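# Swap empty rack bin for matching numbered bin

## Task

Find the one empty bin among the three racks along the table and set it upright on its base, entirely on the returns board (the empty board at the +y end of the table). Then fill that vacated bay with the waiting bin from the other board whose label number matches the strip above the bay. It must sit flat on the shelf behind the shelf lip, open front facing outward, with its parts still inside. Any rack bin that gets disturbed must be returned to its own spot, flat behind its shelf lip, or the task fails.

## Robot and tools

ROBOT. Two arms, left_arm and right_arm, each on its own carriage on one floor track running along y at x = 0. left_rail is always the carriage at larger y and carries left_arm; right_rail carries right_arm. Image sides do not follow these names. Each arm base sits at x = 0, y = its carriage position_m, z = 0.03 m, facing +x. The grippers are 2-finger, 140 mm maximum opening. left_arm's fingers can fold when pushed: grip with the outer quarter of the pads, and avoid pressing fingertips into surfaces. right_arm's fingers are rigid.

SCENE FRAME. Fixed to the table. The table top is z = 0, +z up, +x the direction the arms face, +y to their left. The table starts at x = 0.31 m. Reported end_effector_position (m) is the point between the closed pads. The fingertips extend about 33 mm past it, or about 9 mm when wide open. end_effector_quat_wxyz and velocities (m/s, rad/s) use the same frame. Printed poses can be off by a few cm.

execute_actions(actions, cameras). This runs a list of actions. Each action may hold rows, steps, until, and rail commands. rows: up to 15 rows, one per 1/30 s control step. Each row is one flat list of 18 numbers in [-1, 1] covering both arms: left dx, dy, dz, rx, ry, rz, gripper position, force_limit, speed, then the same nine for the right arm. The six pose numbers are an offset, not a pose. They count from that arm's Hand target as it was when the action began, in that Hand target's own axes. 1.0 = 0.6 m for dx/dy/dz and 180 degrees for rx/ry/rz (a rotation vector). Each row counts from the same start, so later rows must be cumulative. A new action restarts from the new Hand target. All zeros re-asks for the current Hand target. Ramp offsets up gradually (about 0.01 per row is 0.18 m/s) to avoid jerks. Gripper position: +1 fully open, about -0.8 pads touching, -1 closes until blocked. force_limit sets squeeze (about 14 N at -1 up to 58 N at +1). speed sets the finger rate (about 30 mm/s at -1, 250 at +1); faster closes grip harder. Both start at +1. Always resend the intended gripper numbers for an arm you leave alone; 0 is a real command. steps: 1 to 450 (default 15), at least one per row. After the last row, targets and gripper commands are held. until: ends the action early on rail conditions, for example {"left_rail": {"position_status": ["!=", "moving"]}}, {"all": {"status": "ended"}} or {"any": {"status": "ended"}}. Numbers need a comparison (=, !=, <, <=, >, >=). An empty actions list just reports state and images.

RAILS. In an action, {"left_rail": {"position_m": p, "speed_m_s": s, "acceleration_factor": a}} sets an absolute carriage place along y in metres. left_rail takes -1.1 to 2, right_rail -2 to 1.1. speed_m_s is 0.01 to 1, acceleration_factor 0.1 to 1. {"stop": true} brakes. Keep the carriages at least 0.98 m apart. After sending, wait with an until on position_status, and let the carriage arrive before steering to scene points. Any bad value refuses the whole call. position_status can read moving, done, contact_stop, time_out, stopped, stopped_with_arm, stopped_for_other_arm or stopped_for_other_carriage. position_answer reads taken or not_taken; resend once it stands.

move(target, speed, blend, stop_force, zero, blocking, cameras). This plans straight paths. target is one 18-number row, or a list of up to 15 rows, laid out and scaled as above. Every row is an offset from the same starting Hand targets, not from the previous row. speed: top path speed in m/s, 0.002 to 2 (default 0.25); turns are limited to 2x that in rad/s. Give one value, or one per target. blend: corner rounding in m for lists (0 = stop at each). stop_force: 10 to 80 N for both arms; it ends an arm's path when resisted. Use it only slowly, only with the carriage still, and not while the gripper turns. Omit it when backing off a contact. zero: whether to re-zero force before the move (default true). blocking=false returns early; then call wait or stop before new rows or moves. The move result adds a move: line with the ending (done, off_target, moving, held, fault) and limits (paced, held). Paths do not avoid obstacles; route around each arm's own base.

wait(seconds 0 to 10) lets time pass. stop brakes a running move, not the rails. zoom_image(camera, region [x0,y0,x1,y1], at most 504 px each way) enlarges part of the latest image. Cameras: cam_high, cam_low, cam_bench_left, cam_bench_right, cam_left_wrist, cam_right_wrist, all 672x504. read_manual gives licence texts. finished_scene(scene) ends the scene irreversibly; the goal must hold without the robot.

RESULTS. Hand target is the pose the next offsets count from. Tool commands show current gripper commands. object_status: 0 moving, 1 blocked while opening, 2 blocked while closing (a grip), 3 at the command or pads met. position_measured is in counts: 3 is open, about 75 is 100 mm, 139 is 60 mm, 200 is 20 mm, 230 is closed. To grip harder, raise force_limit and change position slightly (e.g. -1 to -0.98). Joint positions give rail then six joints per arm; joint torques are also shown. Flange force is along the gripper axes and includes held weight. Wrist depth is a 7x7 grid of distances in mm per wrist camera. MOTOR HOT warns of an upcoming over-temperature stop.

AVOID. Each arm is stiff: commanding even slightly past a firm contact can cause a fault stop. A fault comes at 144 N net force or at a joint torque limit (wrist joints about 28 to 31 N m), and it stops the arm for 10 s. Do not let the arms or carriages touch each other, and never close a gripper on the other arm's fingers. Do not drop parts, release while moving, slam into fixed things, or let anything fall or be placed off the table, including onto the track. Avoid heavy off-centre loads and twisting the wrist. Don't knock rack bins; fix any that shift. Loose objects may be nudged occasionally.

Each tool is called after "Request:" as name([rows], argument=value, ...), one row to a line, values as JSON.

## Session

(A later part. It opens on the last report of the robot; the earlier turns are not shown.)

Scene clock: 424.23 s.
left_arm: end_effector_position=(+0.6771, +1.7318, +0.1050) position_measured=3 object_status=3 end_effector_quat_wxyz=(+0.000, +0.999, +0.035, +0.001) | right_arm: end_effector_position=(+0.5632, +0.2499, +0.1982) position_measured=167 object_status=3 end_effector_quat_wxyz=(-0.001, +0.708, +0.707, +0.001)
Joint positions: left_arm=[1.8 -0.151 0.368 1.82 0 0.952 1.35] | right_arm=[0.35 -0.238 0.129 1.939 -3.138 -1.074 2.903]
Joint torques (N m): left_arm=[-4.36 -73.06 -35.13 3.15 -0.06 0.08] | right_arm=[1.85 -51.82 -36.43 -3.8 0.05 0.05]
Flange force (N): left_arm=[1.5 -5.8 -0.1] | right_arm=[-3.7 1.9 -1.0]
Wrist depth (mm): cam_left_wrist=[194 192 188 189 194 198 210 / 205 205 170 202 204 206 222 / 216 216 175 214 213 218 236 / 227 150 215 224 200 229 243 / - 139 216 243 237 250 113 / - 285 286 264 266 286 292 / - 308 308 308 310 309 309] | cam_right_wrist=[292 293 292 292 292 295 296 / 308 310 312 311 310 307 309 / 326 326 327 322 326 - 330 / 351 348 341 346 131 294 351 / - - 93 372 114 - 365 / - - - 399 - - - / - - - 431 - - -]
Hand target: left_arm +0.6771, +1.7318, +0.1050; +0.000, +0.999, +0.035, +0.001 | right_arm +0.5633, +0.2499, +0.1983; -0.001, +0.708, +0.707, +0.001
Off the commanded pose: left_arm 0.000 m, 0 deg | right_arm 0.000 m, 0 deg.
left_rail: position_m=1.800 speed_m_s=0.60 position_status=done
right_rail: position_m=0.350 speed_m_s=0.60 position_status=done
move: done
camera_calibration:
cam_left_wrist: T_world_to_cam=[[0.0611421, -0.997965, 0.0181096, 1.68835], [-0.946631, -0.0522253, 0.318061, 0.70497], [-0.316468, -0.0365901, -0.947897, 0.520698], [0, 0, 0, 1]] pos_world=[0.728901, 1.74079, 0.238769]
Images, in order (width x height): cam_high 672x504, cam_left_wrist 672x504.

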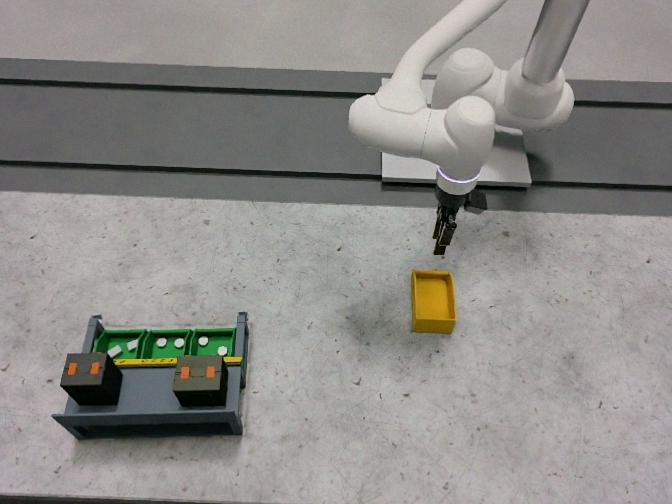

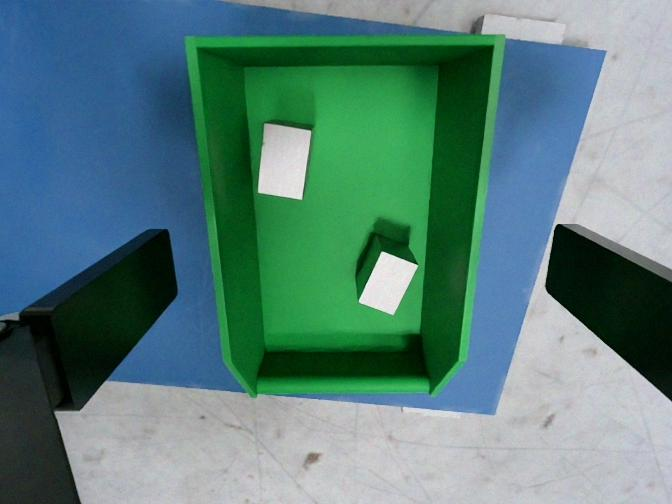

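Request:
move(target=[0,-0.0083,0.01,0,0,0,1,1,1,0,0,0,0,0,0,-0.3,0,-1], cameras=[], speed=0.05)

Request:
execute_actions([
  {"rows":[[0,0,0,0,0,0,-1,-0.1,-1,0,0,0,0,0,0,-0.3,0,-1]],"steps":120},
], cameras=["cam_left_wrist"])

Scene clock: 437.33 s.
left_arm: end_effector_position=(+0.6768, +1.7367, +0.0990) position_measured=3 object_status=3 end_effector_quat_wxyz=(+0.000, +0.999, +0.035, +0.001) | right_arm: end_effector_position=(+0.5633, +0.2499, +0.1983) position_measured=167 object_status=3 end_effector_quat_wxyz=(-0.001, +0.708, +0.707, +0.001)
Joint positions: left_arm=[1.8 -0.144 0.373 1.826 0 0.941 1.357] | right_arm=[0.35 -0.238 0.129 1.939 -3.138 -1.074 2.903]
Joint torques (N m): left_arm=[-4.1 -73.61 -34.9 3.14 -0.04 0] | right_arm=[1.52 -52.19 -36.36 -3.83 0.15 0.04]
Flange force (N): left_arm=[1.3 -6.0 0.0] | right_arm=[-3.3 3.3 -0.6]
Wrist depth (mm): cam_left_wrist=[188 189 166 186 187 193 203 / 199 199 166 196 194 197 215 / 211 211 165 206 205 209 230 / 222 151 192 221 204 219 237 / - 139 230 236 206 243 113 / - 280 282 236 258 276 284 / 302 301 301 303 301 302 299] | cam_right_wrist=[291 292 295 294 295 292 295 / 308 310 309 310 306 307 307 / 325 331 325 324 330 - 330 / 343 348 346 343 130 334 354 / - - 93 371 115 - 371 / - - - 399 - - - / - - - 427 - - -]
Hand target: left_arm +0.6768, +1.7367, +0.0990; +0.000, +0.999, +0.035, +0.001 | right_arm +0.5633, +0.2499, +0.1983; -0.001, +0.708, +0.707, +0.001
Off the commanded pose: left_arm 0.000 m, 0 deg | right_arm 0.000 m, 0 deg.
left_rail: position_m=1.800 speed_m_s=0.60 position_status=done
right_rail: position_m=0.350 speed_m_s=0.60 position_status=done
move: done
No camera images: "cameras" was empty.

Scene clock: 441.53 s.
left_arm: end_effector_position=(+0.6768, +1.7367, +0.0990) position_measured=76 object_status=2 end_effector_quat_wxyz=(+0.000, +0.999, +0.035, +0.001) | right_arm: end_effector_position=(+0.5633, +0.2499, +0.1983) position_measured=167 object_status=3 end_effector_quat_wxyz=(-0.001, +0.708, +0.707, +0.001)
Joint positions: left_arm=[1.8 -0.144 0.373 1.826 0 0.941 1.357] | right_arm=[0.35 -0.238 0.129 1.939 -3.138 -1.074 2.903]
Joint torques (N m): left_arm=[-5.32 -64.46 -30.66 2.36 -1.32 -0.12] | right_arm=[1.76 -52.47 -36.42 -3.79 0.12 0.03]
Flange force (N): left_arm=[-0.9 -8.3 -14.0] | right_arm=[-3.5 2.6 -0.5]
Wrist depth (mm): cam_left_wrist=[188 188 186 187 187 201 204 / 199 200 162 197 195 197 214 / 211 211 161 206 206 210 230 / 225 218 160 222 203 142 245 / - 101 186 236 236 118 - / - 66 282 236 236 258 - / - - 301 300 300 301 -] | cam_right_wrist=[293 294 293 295 293 295 293 / 309 309 311 310 312 309 311 / 327 328 327 322 318 319 330 / 348 346 345 349 131 - 350 / - - 93 368 114 - 368 / - - - 398 - - - / - - - 427 - - -]
Hand target: left_arm +0.6768, +1.7367, +0.0990; +0.000, +0.999, +0.035, +0.001 | right_arm +0.5633, +0.2499, +0.1983; -0.001, +0.708, +0.707, +0.001
Off the commanded pose: left_arm 0.000 m, 0 deg | right_arm 0.000 m, 0 deg.
left_rail: position_m=1.800 speed_m_s=0.60 position_status=done
right_rail: position_m=0.350 speed_m_s=0.60 position_status=done
camera_calibration:
cam_left_wrist: T_world_to_cam=[[0.0611421, -0.997965, 0.0181096, 1.69347], [-0.946631, -0.0522253, 0.318061, 0.706761], [-0.316468, -0.0365901, -0.947897, 0.515067], [0, 0, 0, 1]] pos_world=[0.728501, 1.74579, 0.232769]
Images, in order (width x height): cam_left_wrist 672x504.

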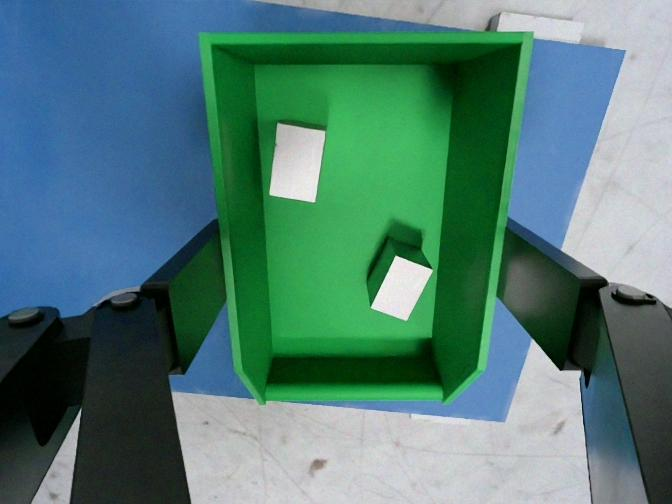

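Request:
move(target=[0,0,-0.05,0,0,0,-1,-0.1,-1,0,0,0,0,0,0,-0.3,0,-1], cameras=["cam_left_wrist","cam_bench_left"], speed=0.04)

Request:
zoom_image(camera="cam_bench_left", region=[230, 200, 410, 350])

Scene clock: 446.60 s.
left_arm: end_effector_position=(+0.6767, +1.7367, +0.1290) position_measured=76 object_status=2 end_effector_quat_wxyz=(+0.000, +0.999, +0.035, +0.001) | right_arm: end_effector_position=(+0.5633, +0.2499, +0.1983) position_measured=167 object_status=3 end_effector_quat_wxyz=(-0.001, +0.708, +0.707, +0.001)
Joint positions: left_arm=[1.8 -0.144 0.344 1.803 0 0.992 1.357] | right_arm=[0.35 -0.238 0.129 1.939 -3.138 -1.074 2.903]
Joint torques (N m): left_arm=[-4.39 -75.46 -38.33 3.27 -0.11 0.03] | right_arm=[2.04 -52.12 -36.44 -3.81 0.16 0.04]
Flange force (N): left_arm=[1.9 -6.4 5.3] | right_arm=[-4.0 2.5 -1.1]
Wrist depth (mm): cam_left_wrist=[216 218 188 189 190 227 233 / 227 227 161 197 195 224 243 / 240 240 161 206 205 241 259 / 255 248 160 222 209 143 276 / - 101 186 238 233 118 - / - 66 316 236 287 314 - / - - 336 334 336 336 -] | cam_right_wrist=[292 291 290 295 293 294 294 / 309 308 309 306 306 310 310 / 327 325 330 328 321 321 330 / 340 348 342 349 130 310 350 / - - 93 370 115 - 366 / - - - 397 - - - / - - - 430 - - -]
Hand target: left_arm +0.6767, +1.7367, +0.1290; +0.000, +0.999, +0.035, +0.001 | right_arm +0.5633, +0.2499, +0.1983; -0.001, +0.708, +0.707, +0.001
Off the commanded pose: left_arm 0.000 m, 0 deg | right_arm 0.000 m, 0 deg.
left_rail: position_m=1.800 speed_m_s=0.60 position_status=done
right_rail: position_m=0.350 speed_m_s=0.60 position_status=done
move: done
camera_calibration:
cam_left_wrist: T_world_to_cam=[[0.0611421, -0.997965, 0.0181096, 1.69293], [-0.946631, -0.0522253, 0.318061, 0.697251], [-0.316468, -0.0365901, -0.947897, 0.543409], [0, 0, 0, 1]] pos_world=[0.728501, 1.74579, 0.262669]
Images, in order (width x height): cam_bench_left 672x504, cam_left_wrist 672x504.

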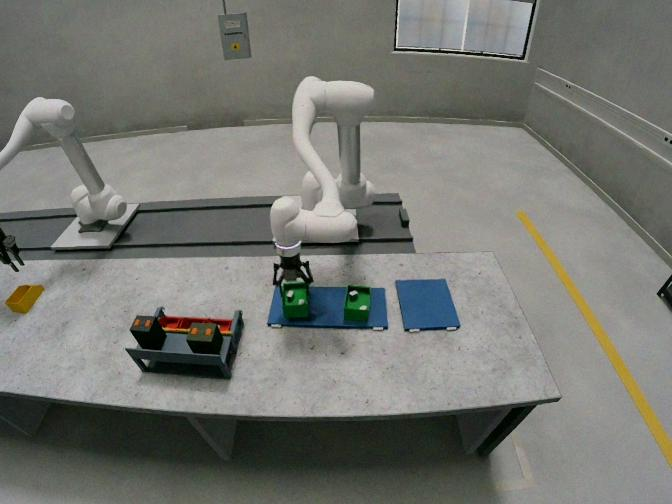

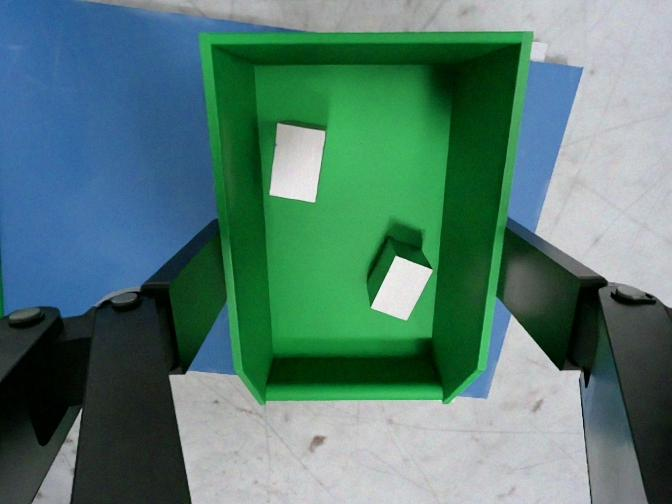

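Scaled by 2.800 from the camera's 672x504 image, which has a finer 960x720 frame.

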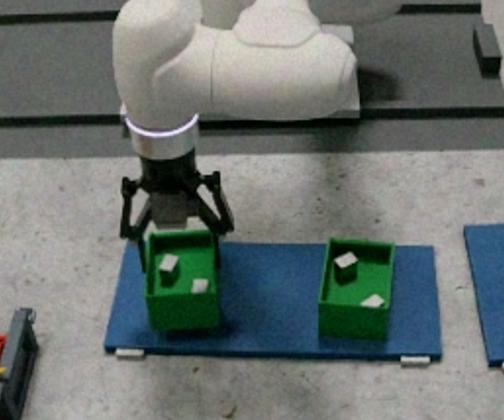

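Request:
move(target=[-0.095,0,-0.15,0,0,0.0222,-1,-0.1,-1,0,0,0,0,0,0,-0.3,0,-1], cameras=[], speed=0.1)

Request:
execute_actions([
  {"right_rail":{"position_m":-0.25,"speed_m_s":0.6,"acceleration_factor":0.4},"steps":150,"until":{"right_rail":{"position_status":["!=","moving"]}}},
  {"left_rail":{"position_m":0.82,"speed_m_s":0.5,"acceleration_factor":0.3},"steps":200,"until":{"left_rail":{"position_status":["!=","moving"]}}},
], cameras=["cam_left_wrist","cam_high"])

Scene clock: 456.57 s.
left_arm: end_effector_position=(+0.6197, +1.7328, +0.2188) position_measured=76 object_status=2 end_effector_quat_wxyz=(+0.000, +1.000, +0.000, +0.001) | right_arm: end_effector_position=(+0.5633, +0.2499, +0.1983) position_measured=167 object_status=3 end_effector_quat_wxyz=(-0.001, +0.708, +0.707, +0.001)
Joint positions: left_arm=[1.8 -0.164 0.19 1.825 0 1.125 1.407] | right_arm=[0.35 -0.238 0.129 1.939 -3.138 -1.074 2.903]
Joint torques (N m): left_arm=[-4.09 -61.91 -41.51 3.57 -0.12 0.07] | right_arm=[1.8 -52.05 -36.45 -3.85 0.11 0.03]
Flange force (N): left_arm=[0.2 -6.4 4.7] | right_arm=[-3.8 2.6 -0.7]
Wrist depth (mm): cam_left_wrist=[292 292 188 189 191 306 313 / 305 312 162 197 195 324 330 / 314 329 161 206 208 349 349 / 348 340 160 222 203 142 372 / - 101 186 237 235 118 - / - 67 424 218 236 420 - / - - 468 - 474 472 -] | cam_right_wrist=[290 293 294 292 294 292 296 / 310 306 311 310 309 310 312 / 326 328 327 323 325 321 329 / 342 348 342 342 130 335 349 / - - 93 374 115 - 369 / - - - 401 - - - / - - - 434 - - -]
Hand target: left_arm +0.6197, +1.7328, +0.2189; +0.000, +1.000, +0.000, +0.001 | right_arm +0.5633, +0.2499, +0.1983; -0.001, +0.708, +0.707, +0.001
Off the commanded pose: left_arm 0.000 m, 0 deg | right_arm 0.000 m, 0 deg.
left_rail: position_m=1.800 speed_m_s=0.60 position_status=done
right_rail: position_m=0.350 speed_m_s=0.60 position_status=done
move: done
No camera images: "cameras" was empty.

Scene clock: 461.67 s.
left_arm: end_effector_position=(+0.6197, +0.7528, +0.2189) position_measured=76 object_status=2 end_effector_quat_wxyz=(+0.000, +1.000, +0.000, +0.001) | right_arm: end_effector_position=(+0.5633, -0.3501, +0.1983) position_measured=167 object_status=3 end_effector_quat_wxyz=(-0.001, +0.708, +0.707, +0.001)
Joint positions: left_arm=[0.82 -0.164 0.189 1.825 0 1.125 1.407] | right_arm=[-0.25 -0.238 0.129 1.939 -3.138 -1.074 2.903]
Joint torques (N m): left_arm=[-4.57 -61.97 -41.47 3.5 -0.09 0.05] | right_arm=[1.75 -52.42 -36.42 -3.83 0.15 0.04]
Flange force (N): left_arm=[1.0 -7.3 4.8] | right_arm=[-3.6 2.9 -0.7]
Flange force at the end of the 1st action (N): left_arm=[1.2 -6.2 5.3] | right_arm=[-3.8 2.4 -0.7]
Wrist depth (mm): cam_left_wrist=[310 309 188 189 191 310 314 / 328 326 162 197 194 323 330 / 344 346 161 206 206 345 348 / 367 356 160 221 203 143 368 / - 101 186 236 231 118 - / - 66 424 237 416 420 - / - - 437 445 449 - -] | cam_right_wrist=[295 293 292 294 295 294 296 / 308 310 312 312 310 313 296 / 325 326 327 328 327 328 300 / 349 346 342 344 146 347 338 / - - 93 373 115 - - / - - - 396 - - - / - - - 428 - - -]
Hand target: left_arm +0.6197, +0.7528, +0.2189; +0.000, +1.000, +0.000, +0.001 | right_arm +0.5633, -0.3501, +0.1983; -0.001, +0.708, +0.707, +0.001
Tool commands: left_gripper/position=-1.0 left_gripper/force_limit=-0.1 left_gripper/speed=-1.0 right_gripper/position=-0.3 right_gripper/force_limit=+0.0 right_gripper/speed=-1.0
Off the commanded pose: left_arm 0.000 m, 0 deg | right_arm 0.000 m, 0 deg.
left_rail: position_m=0.820 speed_m_s=0.50 position_status=done
right_rail: position_m=-0.250 speed_m_s=0.60 position_status=done
camera_calibration:
cam_left_wrist: T_world_to_cam=[[-0.00854855, -0.999803, 0.0179005, 0.757431], [-0.948003, 0.0137985, 0.317963, 0.51434], [-0.318148, -0.0142516, -0.947934, 0.558866], [0, 0, 0, 1]] pos_world=[0.671872, 0.758149, 0.352668]
Images, in order (width x height): cam_high 672x504, cam_left_wrist 672x504.

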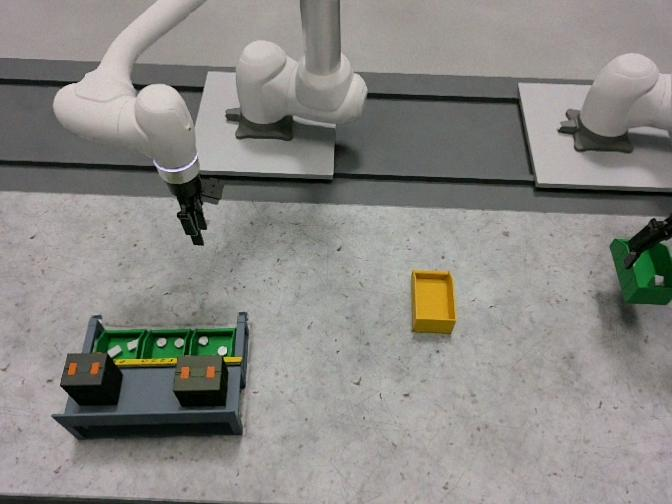

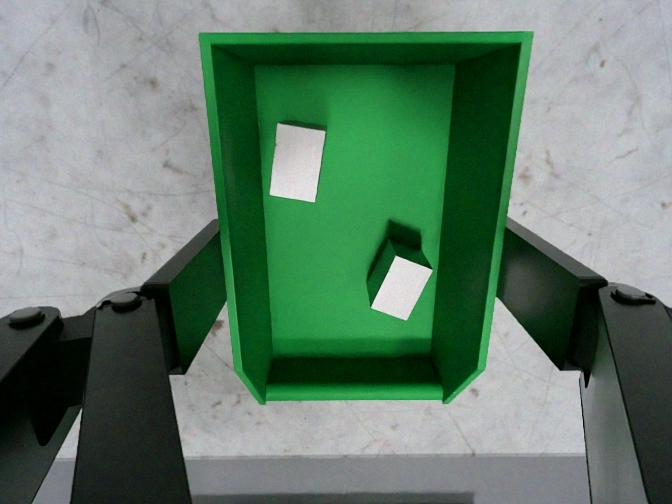

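Request:
move(target=[0,0,0.192,0,0,0,-1,-0.1,-1,0,0,0,0,0,0,-0.3,0,-1], cameras=[], speed=0.08)

Request:
move(target=[0,0,0.04,0,0,0,-1,-0.1,-1,0,0,0,0,0,0,-0.3,0,-1], cameras=["cam_left_wrist"], speed=0.01, stop_force=10)

Scene clock: 475.07 s.
left_arm: end_effector_position=(+0.6199, +0.7528, +0.1037) position_measured=76 object_status=2 end_effector_quat_wxyz=(+0.000, +1.000, +0.000, +0.001) | right_arm: end_effector_position=(+0.5633, -0.3501, +0.1983) position_measured=167 object_status=3 end_effector_quat_wxyz=(-0.001, +0.708, +0.707, +0.001)
Joint positions: left_arm=[0.82 -0.164 0.292 1.933 0 0.915 1.407] | right_arm=[-0.25 -0.238 0.129 1.939 -3.138 -1.074 2.903]
Joint torques (N m): left_arm=[-4.52 -67.47 -36.27 3.06 0.03 0.08] | right_arm=[1.9 -52.1 -36.6 -3.82 0.1 0]
Flange force (N): left_arm=[0.5 -6.8 4.5] | right_arm=[-3.7 2.3 -0.7]
Wrist depth (mm): cam_left_wrist=[209 208 187 189 191 207 210 / 221 220 162 197 195 219 221 / 233 231 161 207 206 232 235 / 247 243 160 221 209 136 251 / - 101 186 237 209 118 - / - 66 284 289 285 285 - / - - 306 307 308 308 -] | cam_right_wrist=[292 294 293 293 293 295 285 / 312 311 311 312 309 312 301 / 327 326 327 327 329 330 318 / 347 346 343 346 146 343 340 / - - 93 374 115 - - / - - - 401 - - - / - - - 427 - - -]
Hand target: left_arm +0.6199, +0.7528, +0.1037; +0.000, +1.000, +0.000, +0.001 | right_arm +0.5633, -0.3501, +0.1983; -0.001, +0.708, +0.707, +0.001
Off the commanded pose: left_arm 0.000 m, 0 deg | right_arm 0.000 m, 0 deg.
left_rail: position_m=0.820 speed_m_s=0.50 position_status=done
right_rail: position_m=-0.250 speed_m_s=0.60 position_status=done
move: done
No camera images: "cameras" was empty.

Scene clock: 478.00 s.
left_arm: end_effector_position=(+0.6200, +0.7528, +0.0807) position_measured=76 object_status=2 end_effector_quat_wxyz=(+0.000, +1.000, +0.000, +0.001) | right_arm: end_effector_position=(+0.5633, -0.3501, +0.1983) position_measured=167 object_status=3 end_effector_quat_wxyz=(-0.001, +0.708, +0.707, +0.001)
Joint positions: left_arm=[0.82 -0.164 0.317 1.95 0 0.872 1.407] | right_arm=[-0.25 -0.238 0.129 1.939 -3.138 -1.074 2.903]
Joint torques (N m): left_arm=[-2.88 -55.3 -28.31 3.47 -1.86 0.1] | right_arm=[1.42 -51.91 -36.49 -3.87 0.11 0.02]
Flange force (N): left_arm=[-3.4 -4.8 -18.5] | right_arm=[-2.9 2.4 -1.1]
Wrist depth (mm): cam_left_wrist=[189 189 162 185 185 187 190 / 200 199 162 197 195 195 200 / 210 212 161 206 206 210 213 / 225 221 160 222 202 142 226 / - 101 186 237 210 118 - / - 66 258 236 237 258 - / - - 276 279 278 276 -] | cam_right_wrist=[295 294 292 296 292 295 293 / 310 306 309 308 309 311 301 / 325 325 328 329 328 329 312 / 349 347 343 344 146 346 337 / - - 93 373 114 - - / - - - 400 - - - / - - - 426 - - -]
Hand target: left_arm +0.6200, +0.7528, +0.0807; +0.000, +1.000, +0.000, +0.001 (not the last commanded pose) | right_arm +0.5633, -0.3501, +0.1983; -0.001, +0.708, +0.707, +0.001
Off the commanded pose: left_arm 0.001 m, 0 deg | right_arm 0.000 m, 0 deg.
left_rail: position_m=0.820 speed_m_s=0.50 position_status=done
right_rail: position_m=-0.250 speed_m_s=0.60 position_status=done
move: contact (left_arm)
camera_calibration:
cam_left_wrist: T_world_to_cam=[[-0.00854855, -0.999803, 0.0179005, 0.759908], [-0.948003, 0.0137985, 0.317963, 0.558661], [-0.318148, -0.0142516, -0.947934, 0.427989], [0, 0, 0, 1]] pos_world=[0.672272, 0.758149, 0.214468]
Images, in order (width x height): cam_left_wrist 672x504.

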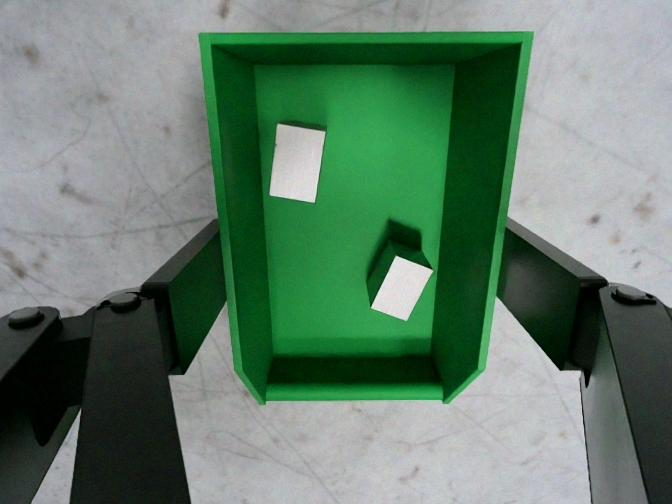

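Request:
execute_actions([
  {"rows":[[0,0,0,0,0,0,1,0,-0.8,0,0,0,0,0,0,-0.3,0,-1]],"steps":60},
], cameras=[])

Request:
move(target=[0,0,-0.25,0,0,0,1,0,-0.8,0,0,0,0,0,0,-0.3,0,-1], cameras=["cam_left_wrist"], speed=0.1)

Request:
execute_actions([
  {"left_rail":{"position_m":1.95,"speed_m_s":0.7,"acceleration_factor":0.5},"steps":200,"until":{"left_rail":{"position_status":["!=","moving"]}}},
  {"right_rail":{"position_m":0.85,"speed_m_s":0.6,"acceleration_factor":0.5},"steps":200,"until":{"right_rail":{"position_status":["!=","moving"]}}},
], cameras=["cam_right_wrist","cam_high"])

Scene clock: 486.67 s.
left_arm: end_effector_position=(+0.6200, +0.7528, +0.0807) position_measured=3 object_status=3 end_effector_quat_wxyz=(+0.000, +1.000, +0.000, +0.001) | right_arm: end_effector_position=(+0.5633, -0.3501, +0.1983) position_measured=167 object_status=3 end_effector_quat_wxyz=(-0.001, +0.708, +0.707, +0.001)
Joint positions: left_arm=[0.82 -0.164 0.317 1.95 0 0.872 1.407] | right_arm=[-0.25 -0.238 0.129 1.939 -3.138 -1.074 2.903]
Joint torques (N m): left_arm=[-4.17 -65.99 -33.12 2.92 -0.03 0.1] | right_arm=[1.62 -52.11 -36.36 -3.82 0.13 0.06]
Flange force (N): left_arm=[0.8 -6.4 -0.2] | right_arm=[-3.6 2.8 -0.8]
Wrist depth (mm): cam_left_wrist=[188 189 162 139 184 187 189 / 199 200 161 197 194 195 201 / 211 211 161 205 206 209 212 / 222 151 187 221 203 153 132 / - 129 223 237 231 240 113 / - 255 257 237 254 259 262 / - 278 277 277 278 277 280] | cam_right_wrist=[291 295 294 294 294 293 287 / 309 309 309 309 312 312 296 / 327 329 325 324 328 328 302 / 346 346 344 342 146 346 340 / - - 93 368 115 - - / - - - 396 - - - / - - - 427 - - -]
Hand target: left_arm +0.6200, +0.7528, +0.0807; +0.000, +1.000, +0.000, +0.001 | right_arm +0.5633, -0.3501, +0.1983; -0.001, +0.708, +0.707, +0.001
Off the commanded pose: left_arm 0.000 m, 0 deg | right_arm 0.000 m, 0 deg.
left_rail: position_m=0.820 speed_m_s=0.50 position_status=done
right_rail: position_m=-0.250 speed_m_s=0.60 position_status=done
No camera images: "cameras" was empty.

Scene clock: 488.53 s.
left_arm: end_effector_position=(+0.6197, +0.7528, +0.2307) position_measured=3 object_status=3 end_effector_quat_wxyz=(+0.000, +1.000, +0.000, +0.001) | right_arm: end_effector_position=(+0.5633, -0.3501, +0.1983) position_measured=167 object_status=3 end_effector_quat_wxyz=(-0.001, +0.708, +0.707, +0.001)
Joint positions: left_arm=[0.82 -0.164 0.181 1.812 0 1.146 1.407] | right_arm=[-0.25 -0.238 0.129 1.939 -3.138 -1.074 2.903]
Joint torques (N m): left_arm=[-4.24 -58.32 -38.94 3.57 -0.24 0.08] | right_arm=[1.81 -52.16 -36.4 -3.85 0.16 0.09]
Flange force (N): left_arm=[1.6 -6.6 -0.9] | right_arm=[-3.8 2.7 -0.9]
Wrist depth (mm): cam_left_wrist=[322 323 323 320 322 322 323 / 342 339 336 336 337 341 341 / 359 357 359 358 359 362 362 / 374 150 379 372 382 371 374 / - 138 407 402 410 407 113 / - 433 434 435 432 438 446 / - 472 476 485 484 447 480] | cam_right_wrist=[293 295 293 293 294 296 291 / 309 309 307 310 310 313 302 / 329 328 327 329 329 329 323 / 347 348 342 344 146 345 342 / - - 93 371 114 - - / - - - 396 - - - / - - - 425 - - -]
Hand target: left_arm +0.6197, +0.7528, +0.2307; +0.000, +1.000, +0.000, +0.001 | right_arm +0.5633, -0.3501, +0.1983; -0.001, +0.708, +0.707, +0.001
Off the commanded pose: left_arm 0.000 m, 0 deg | right_arm 0.000 m, 0 deg.
left_rail: position_m=0.820 speed_m_s=0.50 position_status=done
right_rail: position_m=-0.250 speed_m_s=0.60 position_status=done
move: done
camera_calibration:
cam_left_wrist: T_world_to_cam=[[-0.00854855, -0.999803, 0.0179005, 0.757219], [-0.948003, 0.0137985, 0.317963, 0.510588], [-0.318148, -0.0142516, -0.947934, 0.570052], [0, 0, 0, 1]] pos_world=[0.671872, 0.758149, 0.364468]
Images, in order (width x height): cam_left_wrist 672x504.

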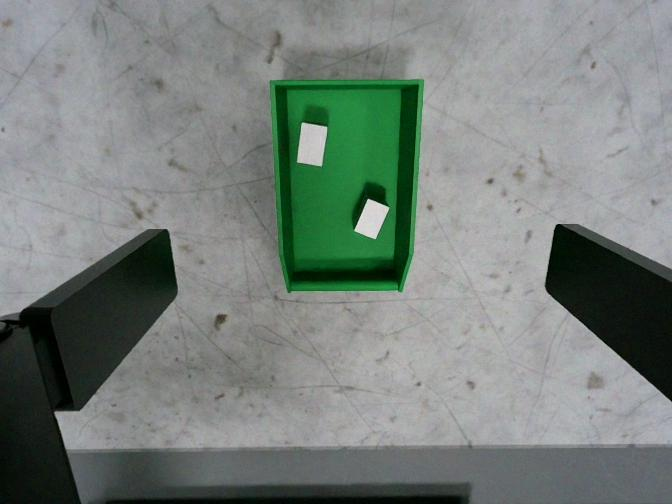

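Scene clock: 493.77 s.
left_arm: end_effector_position=(+0.6197, +1.8828, +0.2307) position_measured=3 object_status=3 end_effector_quat_wxyz=(+0.000, +1.000, +0.000, +0.001) | right_arm: end_effector_position=(+0.5633, +0.7499, +0.1982) position_measured=167 object_status=3 end_effector_quat_wxyz=(-0.001, +0.708, +0.707, +0.001)
Joint positions: left_arm=[1.95 -0.164 0.181 1.812 0 1.146 1.407] | right_arm=[0.85 -0.238 0.129 1.939 -3.138 -1.074 2.903]
Joint torques (N m): left_arm=[-4.27 -58.51 -39.54 3.56 -0.12 0.09] | right_arm=[2.07 -52.24 -36.45 -3.81 0.16 0.03]
Flange force (N): left_arm=[0.3 -6.8 -0.1] | right_arm=[-4.1 2.8 -0.5]
Flange force at the end of the 1st action (N): left_arm=[-0.2 -11.5 -0.2] | right_arm=[-3.4 2.8 -1.1]
Wrist depth (mm): cam_left_wrist=[302 289 302 307 306 307 308 / 324 296 313 323 323 323 323 / 348 320 331 339 344 342 344 / 370 150 380 381 365 354 355 / - 139 407 407 403 409 113 / - 433 438 435 433 434 440 / - - 466 494 476 482 487] | cam_right_wrist=[293 294 292 293 295 295 296 / 309 310 310 307 307 310 312 / 328 327 327 324 325 298 328 / 344 347 344 337 130 341 354 / - - 93 374 114 - 369 / - - - 395 - - - / - - - 429 - - -]
Hand target: left_arm +0.6197, +1.8828, +0.2307; +0.000, +1.000, +0.000, +0.001 | right_arm +0.5633, +0.7498, +0.1983; -0.001, +0.708, +0.707, +0.001
Tool commands: left_gripper/position=+1.0 left_gripper/force_limit=+0.0 left_gripper/speed=-0.8 right_gripper/position=-0.3 right_gripper/force_limit=+0.0 right_gripper/speed=-1.0
Off the commanded pose: left_arm 0.000 m, 0 deg | right_arm 0.000 m, 0 deg.
left_rail: position_m=1.950 speed_m_s=0.70 position_status=done
right_rail: position_m=0.850 speed_m_s=0.60 position_status=done
camera_calibration:
cam_right_wrist: T_world_to_cam=[[0.999976, 0.00600786, 0.00337274, -0.56171], [0.0045446, -0.94309, 0.332507, 0.642438], [0.00517846, -0.332484, -0.943095, 0.576097], [0, 0, 0, 1]] pos_world=[0.555793, 0.800794, 0.331593]
Images, in order (width x height): cam_high 672x504, cam_right_wrist 672x504.

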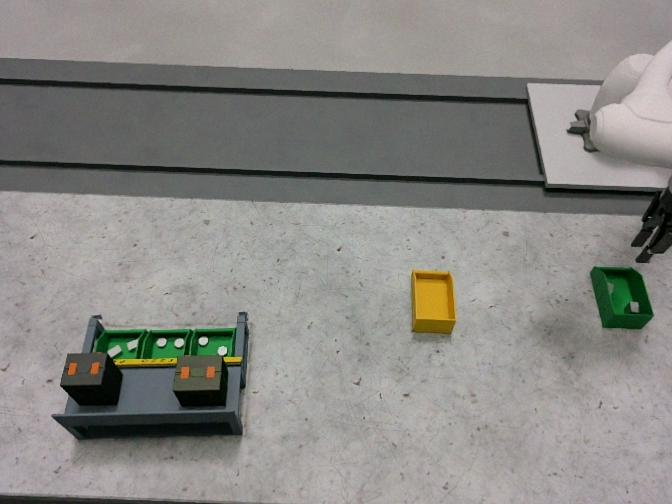

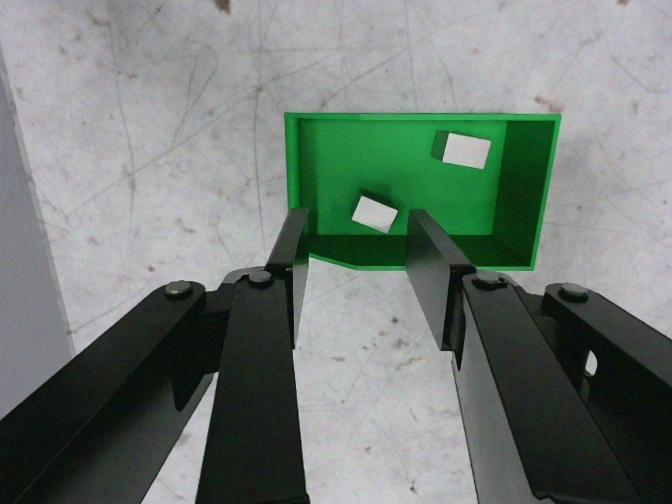

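Request:
move(target=[0,0,0,0,0,0,1,0,-0.8,0.018,-0.052,0.147,0,0,0,-0.34,0,-1], cameras=["cam_right_wrist"], speed=0.12)

Request:
zoom_image(camera="cam_right_wrist", region=[220, 50, 520, 350])

Scene clock: 509.30 s.
left_arm: end_effector_position=(+0.6197, +1.8828, +0.2307) position_measured=3 object_status=3 end_effector_quat_wxyz=(+0.000, +1.000, +0.000, +0.001) | right_arm: end_effector_position=(+0.5321, +0.7611, +0.1101) position_measured=172 object_status=3 end_effector_quat_wxyz=(-0.001, +0.708, +0.707, +0.001)
Joint positions: left_arm=[1.95 -0.164 0.181 1.812 0 1.146 1.407] | right_arm=[0.85 -0.232 0.168 2.082 -3.137 -0.892 2.909]
Joint torques (N m): left_arm=[-4.37 -58.79 -39.59 3.52 -0.13 0.1] | right_arm=[1.62 -52.24 -32.44 -3.39 0.04 0.08]
Flange force (N): left_arm=[1.5 -6.5 0.3] | right_arm=[-3.7 2.5 0.5]
Wrist depth (mm): cam_left_wrist=[301 284 294 307 305 305 309 / 324 293 321 323 324 323 323 / 350 315 316 342 342 343 341 / 370 150 379 381 362 356 354 / - 139 407 404 405 407 113 / - 430 432 434 433 433 - / - 477 486 481 - 489 488] | cam_right_wrist=[217 216 216 215 217 216 216 / 229 228 228 226 227 227 227 / 243 241 241 238 241 235 216 / 258 257 253 250 141 254 246 / 270 - 93 272 120 - - / - - - 291 - - - / - - - 314 - - -]
Hand target: left_arm +0.6197, +1.8828, +0.2307; +0.000, +1.000, +0.000, +0.001 | right_arm +0.5321, +0.7611, +0.1101; -0.001, +0.708, +0.707, +0.001
Off the commanded pose: left_arm 0.000 m, 0 deg | right_arm 0.000 m, 0 deg.
left_rail: position_m=1.950 speed_m_s=0.70 position_status=done
right_rail: position_m=0.850 speed_m_s=0.60 position_status=done
move: done
camera_calibration:
cam_right_wrist: T_world_to_cam=[[0.999977, 0.00591374, 0.00340652, -0.530212], [0.00444461, -0.94309, 0.332507, 0.682395], [0.00517901, -0.332484, -0.943095, 0.496862], [0, 0, 0, 1]] pos_world=[0.524593, 0.811894, 0.243493]
Images, in order (width x height): cam_right_wrist 672x504.

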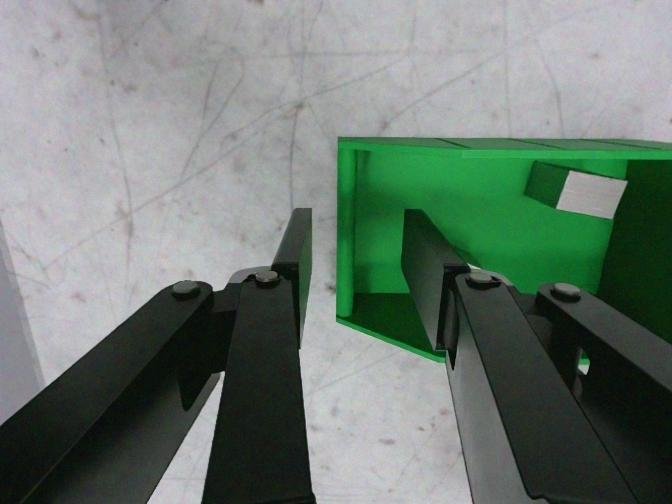

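Scaled by 1.680 from the camera's 672x504 image, which has a finer 960x720 frame.

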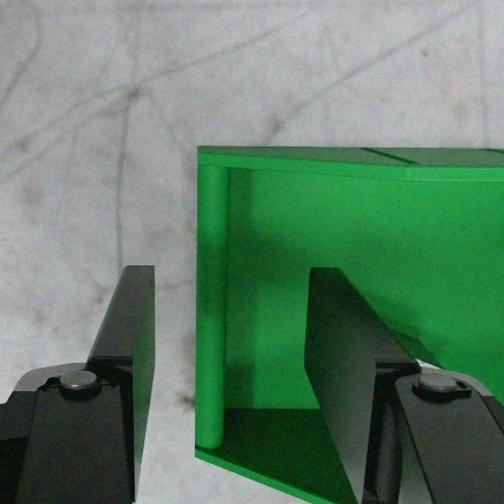

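Request:
move(target=[0,0,0,0,0,0,1,0,-0.8,-0.006,-0.005,0.1035,0,0,0,-0.34,0,-1], cameras=["cam_right_wrist"], speed=0.06)

Request:
zoom_image(camera="cam_right_wrist", region=[220, 100, 520, 400])

Scene clock: 520.73 s.
left_arm: end_effector_position=(+0.6197, +1.8828, +0.2307) position_measured=3 object_status=3 end_effector_quat_wxyz=(+0.000, +1.000, +0.000, +0.001) | right_arm: end_effector_position=(+0.5291, +0.7576, +0.0480) position_measured=172 object_status=3 end_effector_quat_wxyz=(-0.001, +0.708, +0.707, +0.001)
Joint positions: left_arm=[1.95 -0.164 0.181 1.812 0 1.146 1.407] | right_arm=[0.85 -0.239 0.243 2.134 -3.137 -0.764 2.901]
Joint torques (N m): left_arm=[-4.16 -58.75 -39.46 3.53 -0.07 0.1] | right_arm=[1.76 -56.21 -28.75 -2.99 0.12 0.08]
Flange force (N): left_arm=[0.9 -6.5 0.2] | right_arm=[-3.7 2.3 0.9]
Wrist depth (mm): cam_left_wrist=[302 282 283 308 307 308 310 / 323 297 318 323 324 324 323 / 350 324 314 340 341 343 344 / 370 150 384 380 362 356 352 / - 139 405 406 407 405 113 / - 430 432 437 438 433 444 / 480 467 469 - 450 489 483] | cam_right_wrist=[161 163 162 160 160 161 161 / 172 170 170 170 169 169 169 / 180 180 180 179 176 176 148 / 191 191 189 154 146 185 187 / - - 93 201 121 - 198 / - - - 217 - - - / - - - 235 - - -]
Hand target: left_arm +0.6197, +1.8828, +0.2307; +0.000, +1.000, +0.000, +0.001 | right_arm +0.5291, +0.7576, +0.0480; -0.001, +0.708, +0.707, +0.001
Off the commanded pose: left_arm 0.000 m, 0 deg | right_arm 0.000 m, 0 deg.
left_rail: position_m=1.950 speed_m_s=0.70 position_status=done
right_rail: position_m=0.850 speed_m_s=0.60 position_status=done
move: done
camera_calibration:
cam_right_wrist: T_world_to_cam=[[0.999976, 0.00600786, 0.00337274, -0.52705], [0.0045446, -0.94309, 0.332507, 0.699798], [0.00517846, -0.332484, -0.943095, 0.437181], [0, 0, 0, 1]] pos_world=[0.521593, 0.808494, 0.181393]
Images, in order (width x height): cam_right_wrist 672x504.

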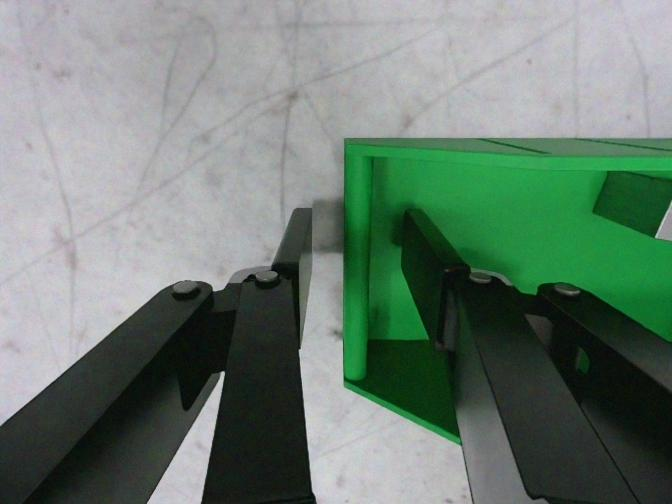

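Scaled by 1.680 from the camera's 672x504 image, which has a finer 960x720 frame.

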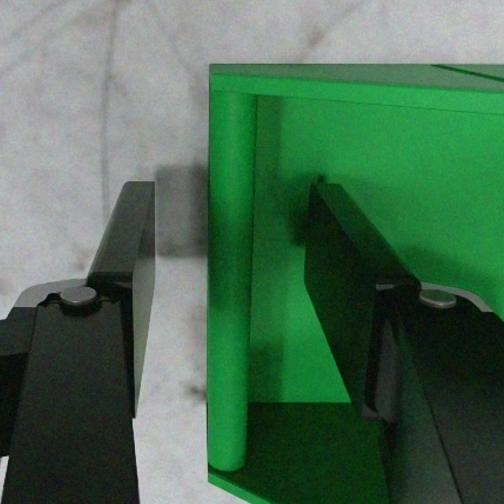

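Request:
move(target=[0,0,0,0,0,0,1,0,-0.8,-0.0155,0.0005,0,0,0,0,-0.34,0,-1], cameras=[], speed=0.04)

Request:
execute_actions([
  {"rows":[[0,0,0,0,0,0,1,0,-0.8,0,0,0,0,0,0,-1,0.3,-1]],"steps":75},
], cameras=["cam_right_wrist"])

Request:
move(target=[0,0,0,0,0,0,1,0,-0.8,0,0,-0.05,0,0,0,-1,0.3,-1], cameras=["cam_right_wrist"], speed=0.03)

Scene clock: 529.70 s.
left_arm: end_effector_position=(+0.6197, +1.8828, +0.2307) position_measured=3 object_status=3 end_effector_quat_wxyz=(+0.000, +1.000, +0.000, +0.001) | right_arm: end_effector_position=(+0.5294, +0.7484, +0.0479) position_measured=172 object_status=3 end_effector_quat_wxyz=(-0.001, +0.708, +0.707, +0.001)
Joint positions: left_arm=[1.95 -0.164 0.181 1.812 0 1.146 1.407] | right_arm=[0.85 -0.256 0.246 2.131 -3.137 -0.765 2.884]
Joint torques (N m): left_arm=[-4.46 -58.66 -39.34 3.53 -0.07 0.08] | right_arm=[1.73 -56.21 -28.59 -3.03 0.1 0.05]
Flange force (N): left_arm=[1.4 -6.7 0.2] | right_arm=[-3.7 2.1 0.4]
Wrist depth (mm): cam_left_wrist=[303 285 296 308 306 307 307 / 326 292 320 323 324 321 324 / 352 321 311 341 343 342 342 / 370 139 379 382 363 356 355 / - 139 403 404 408 409 113 / - 433 433 437 437 434 443 / - 483 475 482 486 488 479] | cam_right_wrist=[162 163 161 159 160 161 161 / 172 169 170 168 168 169 168 / 180 180 179 177 176 176 173 / 191 191 188 153 146 185 187 / - - 93 201 139 - 195 / - - - 217 166 - - / - - - 234 - - -]
Hand target: left_arm +0.6197, +1.8828, +0.2307; +0.000, +1.000, +0.000, +0.001 | right_arm +0.5294, +0.7483, +0.0479; -0.001, +0.708, +0.707, +0.001
Off the commanded pose: left_arm 0.000 m, 0 deg | right_arm 0.000 m, 0 deg.
left_rail: position_m=1.950 speed_m_s=0.70 position_status=done
right_rail: position_m=0.850 speed_m_s=0.60 position_status=done
move: done
No camera images: "cameras" was empty.

Scene clock: 532.40 s.
left_arm: end_effector_position=(+0.6197, +1.8828, +0.2307) position_measured=3 object_status=3 end_effector_quat_wxyz=(+0.000, +1.000, +0.000, +0.001) | right_arm: end_effector_position=(+0.5294, +0.7483, +0.0479) position_measured=218 object_status=2 end_effector_quat_wxyz=(-0.001, +0.708, +0.707, +0.001)
Joint positions: left_arm=[1.95 -0.164 0.181 1.812 0 1.146 1.407] | right_arm=[0.85 -0.256 0.246 2.131 -3.137 -0.765 2.884]
Joint torques (N m): left_arm=[-4.41 -58.52 -39.52 3.54 -0.12 0.13] | right_arm=[0.71 -49.4 -25.41 -3.16 0.94 0.29]
Flange force (N): left_arm=[1.3 -6.5 0.3] | right_arm=[-1.8 0.1 -12.7]
Wrist depth (mm): cam_left_wrist=[303 286 302 306 306 307 308 / 325 300 315 323 323 324 326 / 349 308 307 342 343 343 341 / 369 150 382 379 364 355 356 / - 138 404 410 407 405 113 / - 432 431 433 433 435 442 / - 493 438 490 488 466 502] | cam_right_wrist=[161 162 161 159 161 161 160 / 172 170 170 167 168 167 168 / 180 181 179 178 176 174 164 / 191 191 188 145 183 185 187 / 207 201 - - 87 - 197 / - - - - - - - / - - - - - - -]
Hand target: left_arm +0.6197, +1.8828, +0.2307; +0.000, +1.000, +0.000, +0.001 | right_arm +0.5294, +0.7483, +0.0479; -0.001, +0.708, +0.707, +0.001
Off the commanded pose: left_arm 0.000 m, 0 deg | right_arm 0.000 m, 0 deg.
left_rail: position_m=1.950 speed_m_s=0.70 position_status=done
right_rail: position_m=0.850 speed_m_s=0.60 position_status=done
camera_calibration:
cam_right_wrist: T_world_to_cam=[[0.999976, 0.00600786, 0.00337274, -0.527294], [0.0045446, -0.94309, 0.332507, 0.691059], [0.00517846, -0.332484, -0.943095, 0.433993], [0, 0, 0, 1]] pos_world=[0.521893, 0.799194, 0.181293]
Images, in order (width x height): cam_right_wrist 672x504.

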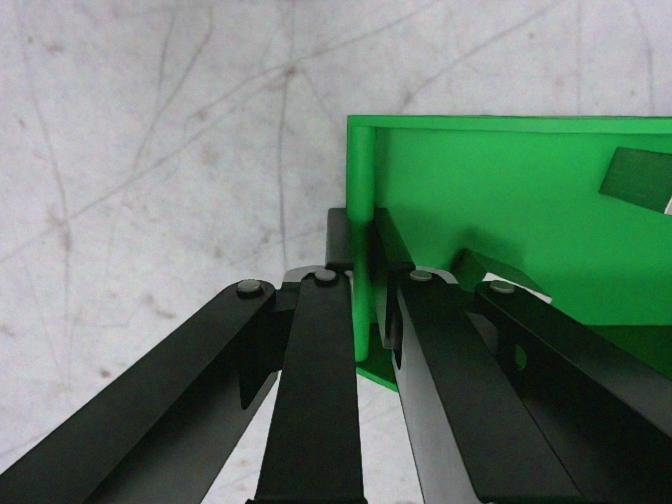

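Scene clock: 533.70 s.
left_arm: end_effector_position=(+0.6197, +1.8828, +0.2307) position_measured=3 object_status=3 end_effector_quat_wxyz=(+0.000, +1.000, +0.000, +0.001) | right_arm: end_effector_position=(+0.5294, +0.7483, +0.0779) position_measured=218 object_status=2 end_effector_quat_wxyz=(-0.001, +0.708, +0.707, +0.001)
Joint positions: left_arm=[1.95 -0.164 0.181 1.812 0 1.146 1.407] | right_arm=[0.85 -0.256 0.206 2.109 -3.137 -0.827 2.884]
Joint torques (N m): left_arm=[-4.03 -58.62 -39.48 3.52 -0.08 0.1] | right_arm=[1.82 -56.56 -32.48 -3.12 0.52 0.06]
Flange force (N): left_arm=[0.8 -6.4 0.3] | right_arm=[-4.1 1.8 3.8]
Wrist depth (mm): cam_left_wrist=[301 292 299 304 308 307 307 / 324 298 316 321 324 324 327 / 350 331 323 339 344 342 344 / 374 150 382 381 362 355 355 / - 139 405 406 406 410 113 / - 429 432 438 433 435 441 / - 480 447 486 - - -] | cam_right_wrist=[188 186 187 187 187 188 187 / 197 198 197 195 194 194 196 / 207 208 208 204 178 180 178 / 220 222 221 149 186 189 195 / 237 233 - - 87 - 204 / - - - - - - - / - - - - - - -]
Hand target: left_arm +0.6197, +1.8828, +0.2307; +0.000, +1.000, +0.000, +0.001 | right_arm +0.5294, +0.7483, +0.0779; -0.001, +0.708, +0.707, +0.001
Off the commanded pose: left_arm 0.000 m, 0 deg | right_arm 0.000 m, 0 deg.
left_rail: position_m=1.950 speed_m_s=0.70 position_status=done
right_rail: position_m=0.850 speed_m_s=0.60 position_status=done
move: done
camera_calibration:
cam_right_wrist: T_world_to_cam=[[0.999977, 0.00597409, 0.00327862, -0.527348], [0.00454405, -0.94309, 0.332507, 0.68099], [0.00507846, -0.332484, -0.943095, 0.462305], [0, 0, 0, 1]] pos_world=[0.521893, 0.799094, 0.211293]
Images, in order (width x height): cam_right_wrist 672x504.

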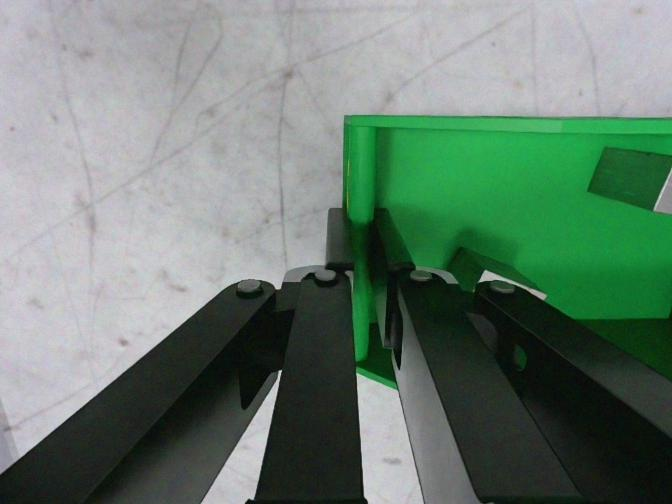

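Request:
move(target=[0,0,0,0,0,0,1,0,-0.8,0,0,0.05,0,0,0,-1,0.3,-1], cameras=[], speed=0.03)

Request:
execute_actions([
  {"rows":[[0,0,0,0,0,0,1,0,-0.8,0,0,0,0,0,0,-0.6,1,-1]],"steps":40},
  {"rows":[[0,0,0,0,0,0,1,0,-0.8,0,0,0,0,0,0,-1,1,0]],"steps":60},
], cameras=["cam_right_wrist"])

Request:
move(target=[0,0,0,0,0,0,1,0,-0.8,0,0,-0.05,0,0,0,-1,1,0], cameras=["cam_right_wrist"], speed=0.03)

Scene clock: 546.60 s.
left_arm: end_effector_position=(+0.6197, +1.8828, +0.2307) position_measured=3 object_status=3 end_effector_quat_wxyz=(+0.000, +1.000, +0.000, +0.001) | right_arm: end_effector_position=(+0.5294, +0.7483, +0.0480) position_measured=218 object_status=2 end_effector_quat_wxyz=(-0.001, +0.708, +0.707, +0.001)
Joint positions: left_arm=[1.95 -0.164 0.181 1.812 0 1.146 1.407] | right_arm=[0.85 -0.256 0.246 2.131 -3.137 -0.765 2.884]
Joint torques (N m): left_arm=[-4.11 -58.8 -39.44 3.56 -0.08 0.1] | right_arm=[2.11 -45.77 -25.26 -2.72 1.74 0.07]
Flange force (N): left_arm=[0.7 -6.7 -0.1] | right_arm=[-3.2 -4.6 -19.2]
Wrist depth (mm): cam_left_wrist=[300 286 280 305 306 309 308 / 327 305 316 324 325 323 325 / 349 320 316 340 343 343 344 / 372 150 381 379 363 354 356 / - 138 404 405 407 411 113 / - 432 434 433 432 436 443 / - 457 470 481 484 501 487] | cam_right_wrist=[161 164 161 159 160 161 161 / 173 170 170 168 168 168 168 / 181 181 181 179 177 177 164 / 191 192 189 151 183 185 187 / 207 202 - - 87 - 197 / - - - - - - - / - - - - - - -]
Hand target: left_arm +0.6197, +1.8828, +0.2307; +0.000, +1.000, +0.000, +0.001 | right_arm +0.5294, +0.7484, +0.0479; -0.001, +0.708, +0.707, +0.001
Off the commanded pose: left_arm 0.000 m, 0 deg | right_arm 0.000 m, 0 deg.
left_rail: position_m=1.950 speed_m_s=0.70 position_status=done
right_rail: position_m=0.850 speed_m_s=0.60 position_status=done
move: done
No camera images: "cameras" was empty.

Scene clock: 550.13 s.
left_arm: end_effector_position=(+0.6197, +1.8828, +0.2307) position_measured=3 object_status=3 end_effector_quat_wxyz=(+0.000, +1.000, +0.000, +0.001) | right_arm: end_effector_position=(+0.5294, +0.7484, +0.0479) position_measured=219 object_status=2 end_effector_quat_wxyz=(-0.001, +0.708, +0.707, +0.001)
Joint positions: left_arm=[1.95 -0.164 0.181 1.812 0 1.146 1.407] | right_arm=[0.85 -0.256 0.246 2.131 -3.137 -0.765 2.884]
Joint torques (N m): left_arm=[-4.51 -58.57 -39.35 3.52 -0.13 0.07] | right_arm=[2.1 -50.74 -26.02 -2.74 0.59 0.09]
Flange force (N): left_arm=[1.1 -7.0 0.2] | right_arm=[-4.2 -0.1 -9.7]
Flange force at the end of the 1st action (N): left_arm=[0.3 -6.8 -0.3] | right_arm=[-3.7 1.8 0.1]
Wrist depth (mm): cam_left_wrist=[301 285 289 305 308 307 308 / 326 290 314 323 323 323 323 / 349 306 333 342 340 343 342 / 372 150 381 382 363 355 355 / - 139 404 404 402 407 113 / - 433 434 435 434 434 445 / - 475 485 451 444 476 -] | cam_right_wrist=[161 163 161 159 161 161 161 / 172 171 170 168 168 167 167 / 180 179 180 177 177 176 165 / 191 191 189 151 182 185 187 / 207 201 - - 87 - 197 / - - - - - - - / - - - - - - -]
Hand target: left_arm +0.6197, +1.8828, +0.2307; +0.000, +1.000, +0.000, +0.001 | right_arm +0.5294, +0.7484, +0.0479; -0.001, +0.708, +0.707, +0.001
Off the commanded pose: left_arm 0.000 m, 0 deg | right_arm 0.000 m, 0 deg.
left_rail: position_m=1.950 speed_m_s=0.70 position_status=done
right_rail: position_m=0.850 speed_m_s=0.60 position_status=done
camera_calibration:
cam_right_wrist: T_world_to_cam=[[0.999976, 0.00600786, 0.00337274, -0.527294], [0.0045446, -0.94309, 0.332507, 0.691059], [0.00517846, -0.332484, -0.943095, 0.433993], [0, 0, 0, 1]] pos_world=[0.521893, 0.799194, 0.181293]
Images, in order (width x height): cam_right_wrist 672x504.

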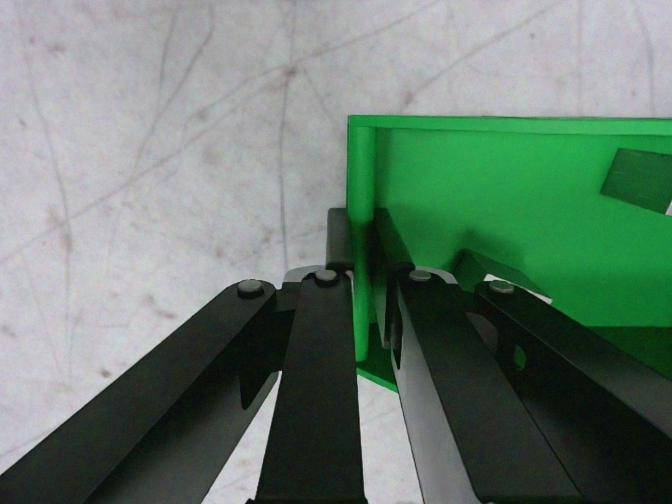

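Scene clock: 551.43 s.
left_arm: end_effector_position=(+0.6197, +1.8828, +0.2307) position_measured=3 object_status=3 end_effector_quat_wxyz=(+0.000, +1.000, +0.000, +0.001) | right_arm: end_effector_position=(+0.5294, +0.7483, +0.0779) position_measured=219 object_status=2 end_effector_quat_wxyz=(-0.001, +0.708, +0.707, +0.001)
Joint positions: left_arm=[1.95 -0.164 0.181 1.812 0 1.146 1.407] | right_arm=[0.85 -0.256 0.206 2.109 -3.137 -0.827 2.884]
Joint torques (N m): left_arm=[-4.2 -58.86 -39.5 3.56 -0.06 0.14] | right_arm=[1.64 -56.7 -32.49 -3.12 0.55 0.05]
Flange force (N): left_arm=[1.0 -6.8 0.3] | right_arm=[-3.7 2.5 4.3]
Wrist depth (mm): cam_left_wrist=[303 286 287 307 307 308 305 / 324 293 325 324 324 323 326 / 349 307 314 340 341 344 342 / 377 150 381 380 363 356 356 / - 138 407 403 407 406 113 / - 436 434 431 435 437 439 / - 468 452 - - 489 487] | cam_right_wrist=[188 187 187 187 187 188 188 / 197 197 197 195 193 195 195 / 207 208 209 205 178 178 166 / 221 222 222 149 185 185 191 / 235 233 - - 88 - 200 / - - - - - - - / - - - - - - -]
Hand target: left_arm +0.6197, +1.8828, +0.2307; +0.000, +1.000, +0.000, +0.001 | right_arm +0.5294, +0.7483, +0.0779; -0.001, +0.708, +0.707, +0.001
Off the commanded pose: left_arm 0.000 m, 0 deg | right_arm 0.000 m, 0 deg.
left_rail: position_m=1.950 speed_m_s=0.70 position_status=done
right_rail: position_m=0.850 speed_m_s=0.60 position_status=done
move: done
camera_calibration:
cam_right_wrist: T_world_to_cam=[[0.999977, 0.00597409, 0.00327862, -0.527348], [0.00454405, -0.94309, 0.332507, 0.68099], [0.00507846, -0.332484, -0.943095, 0.462305], [0, 0, 0, 1]] pos_world=[0.521893, 0.799094, 0.211293]
Images, in order (width x height): cam_right_wrist 672x504.

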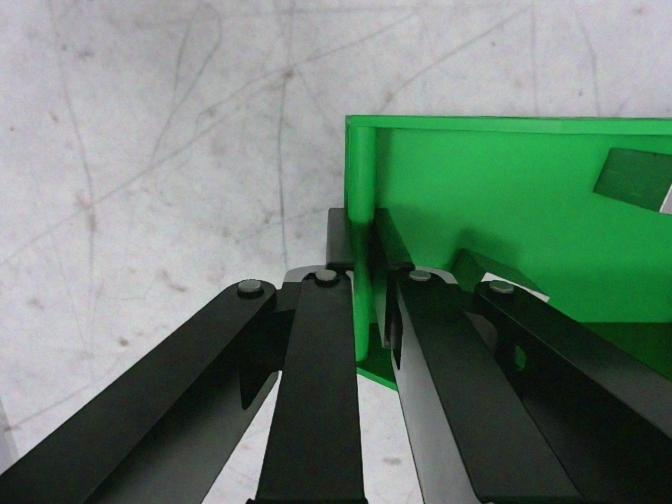

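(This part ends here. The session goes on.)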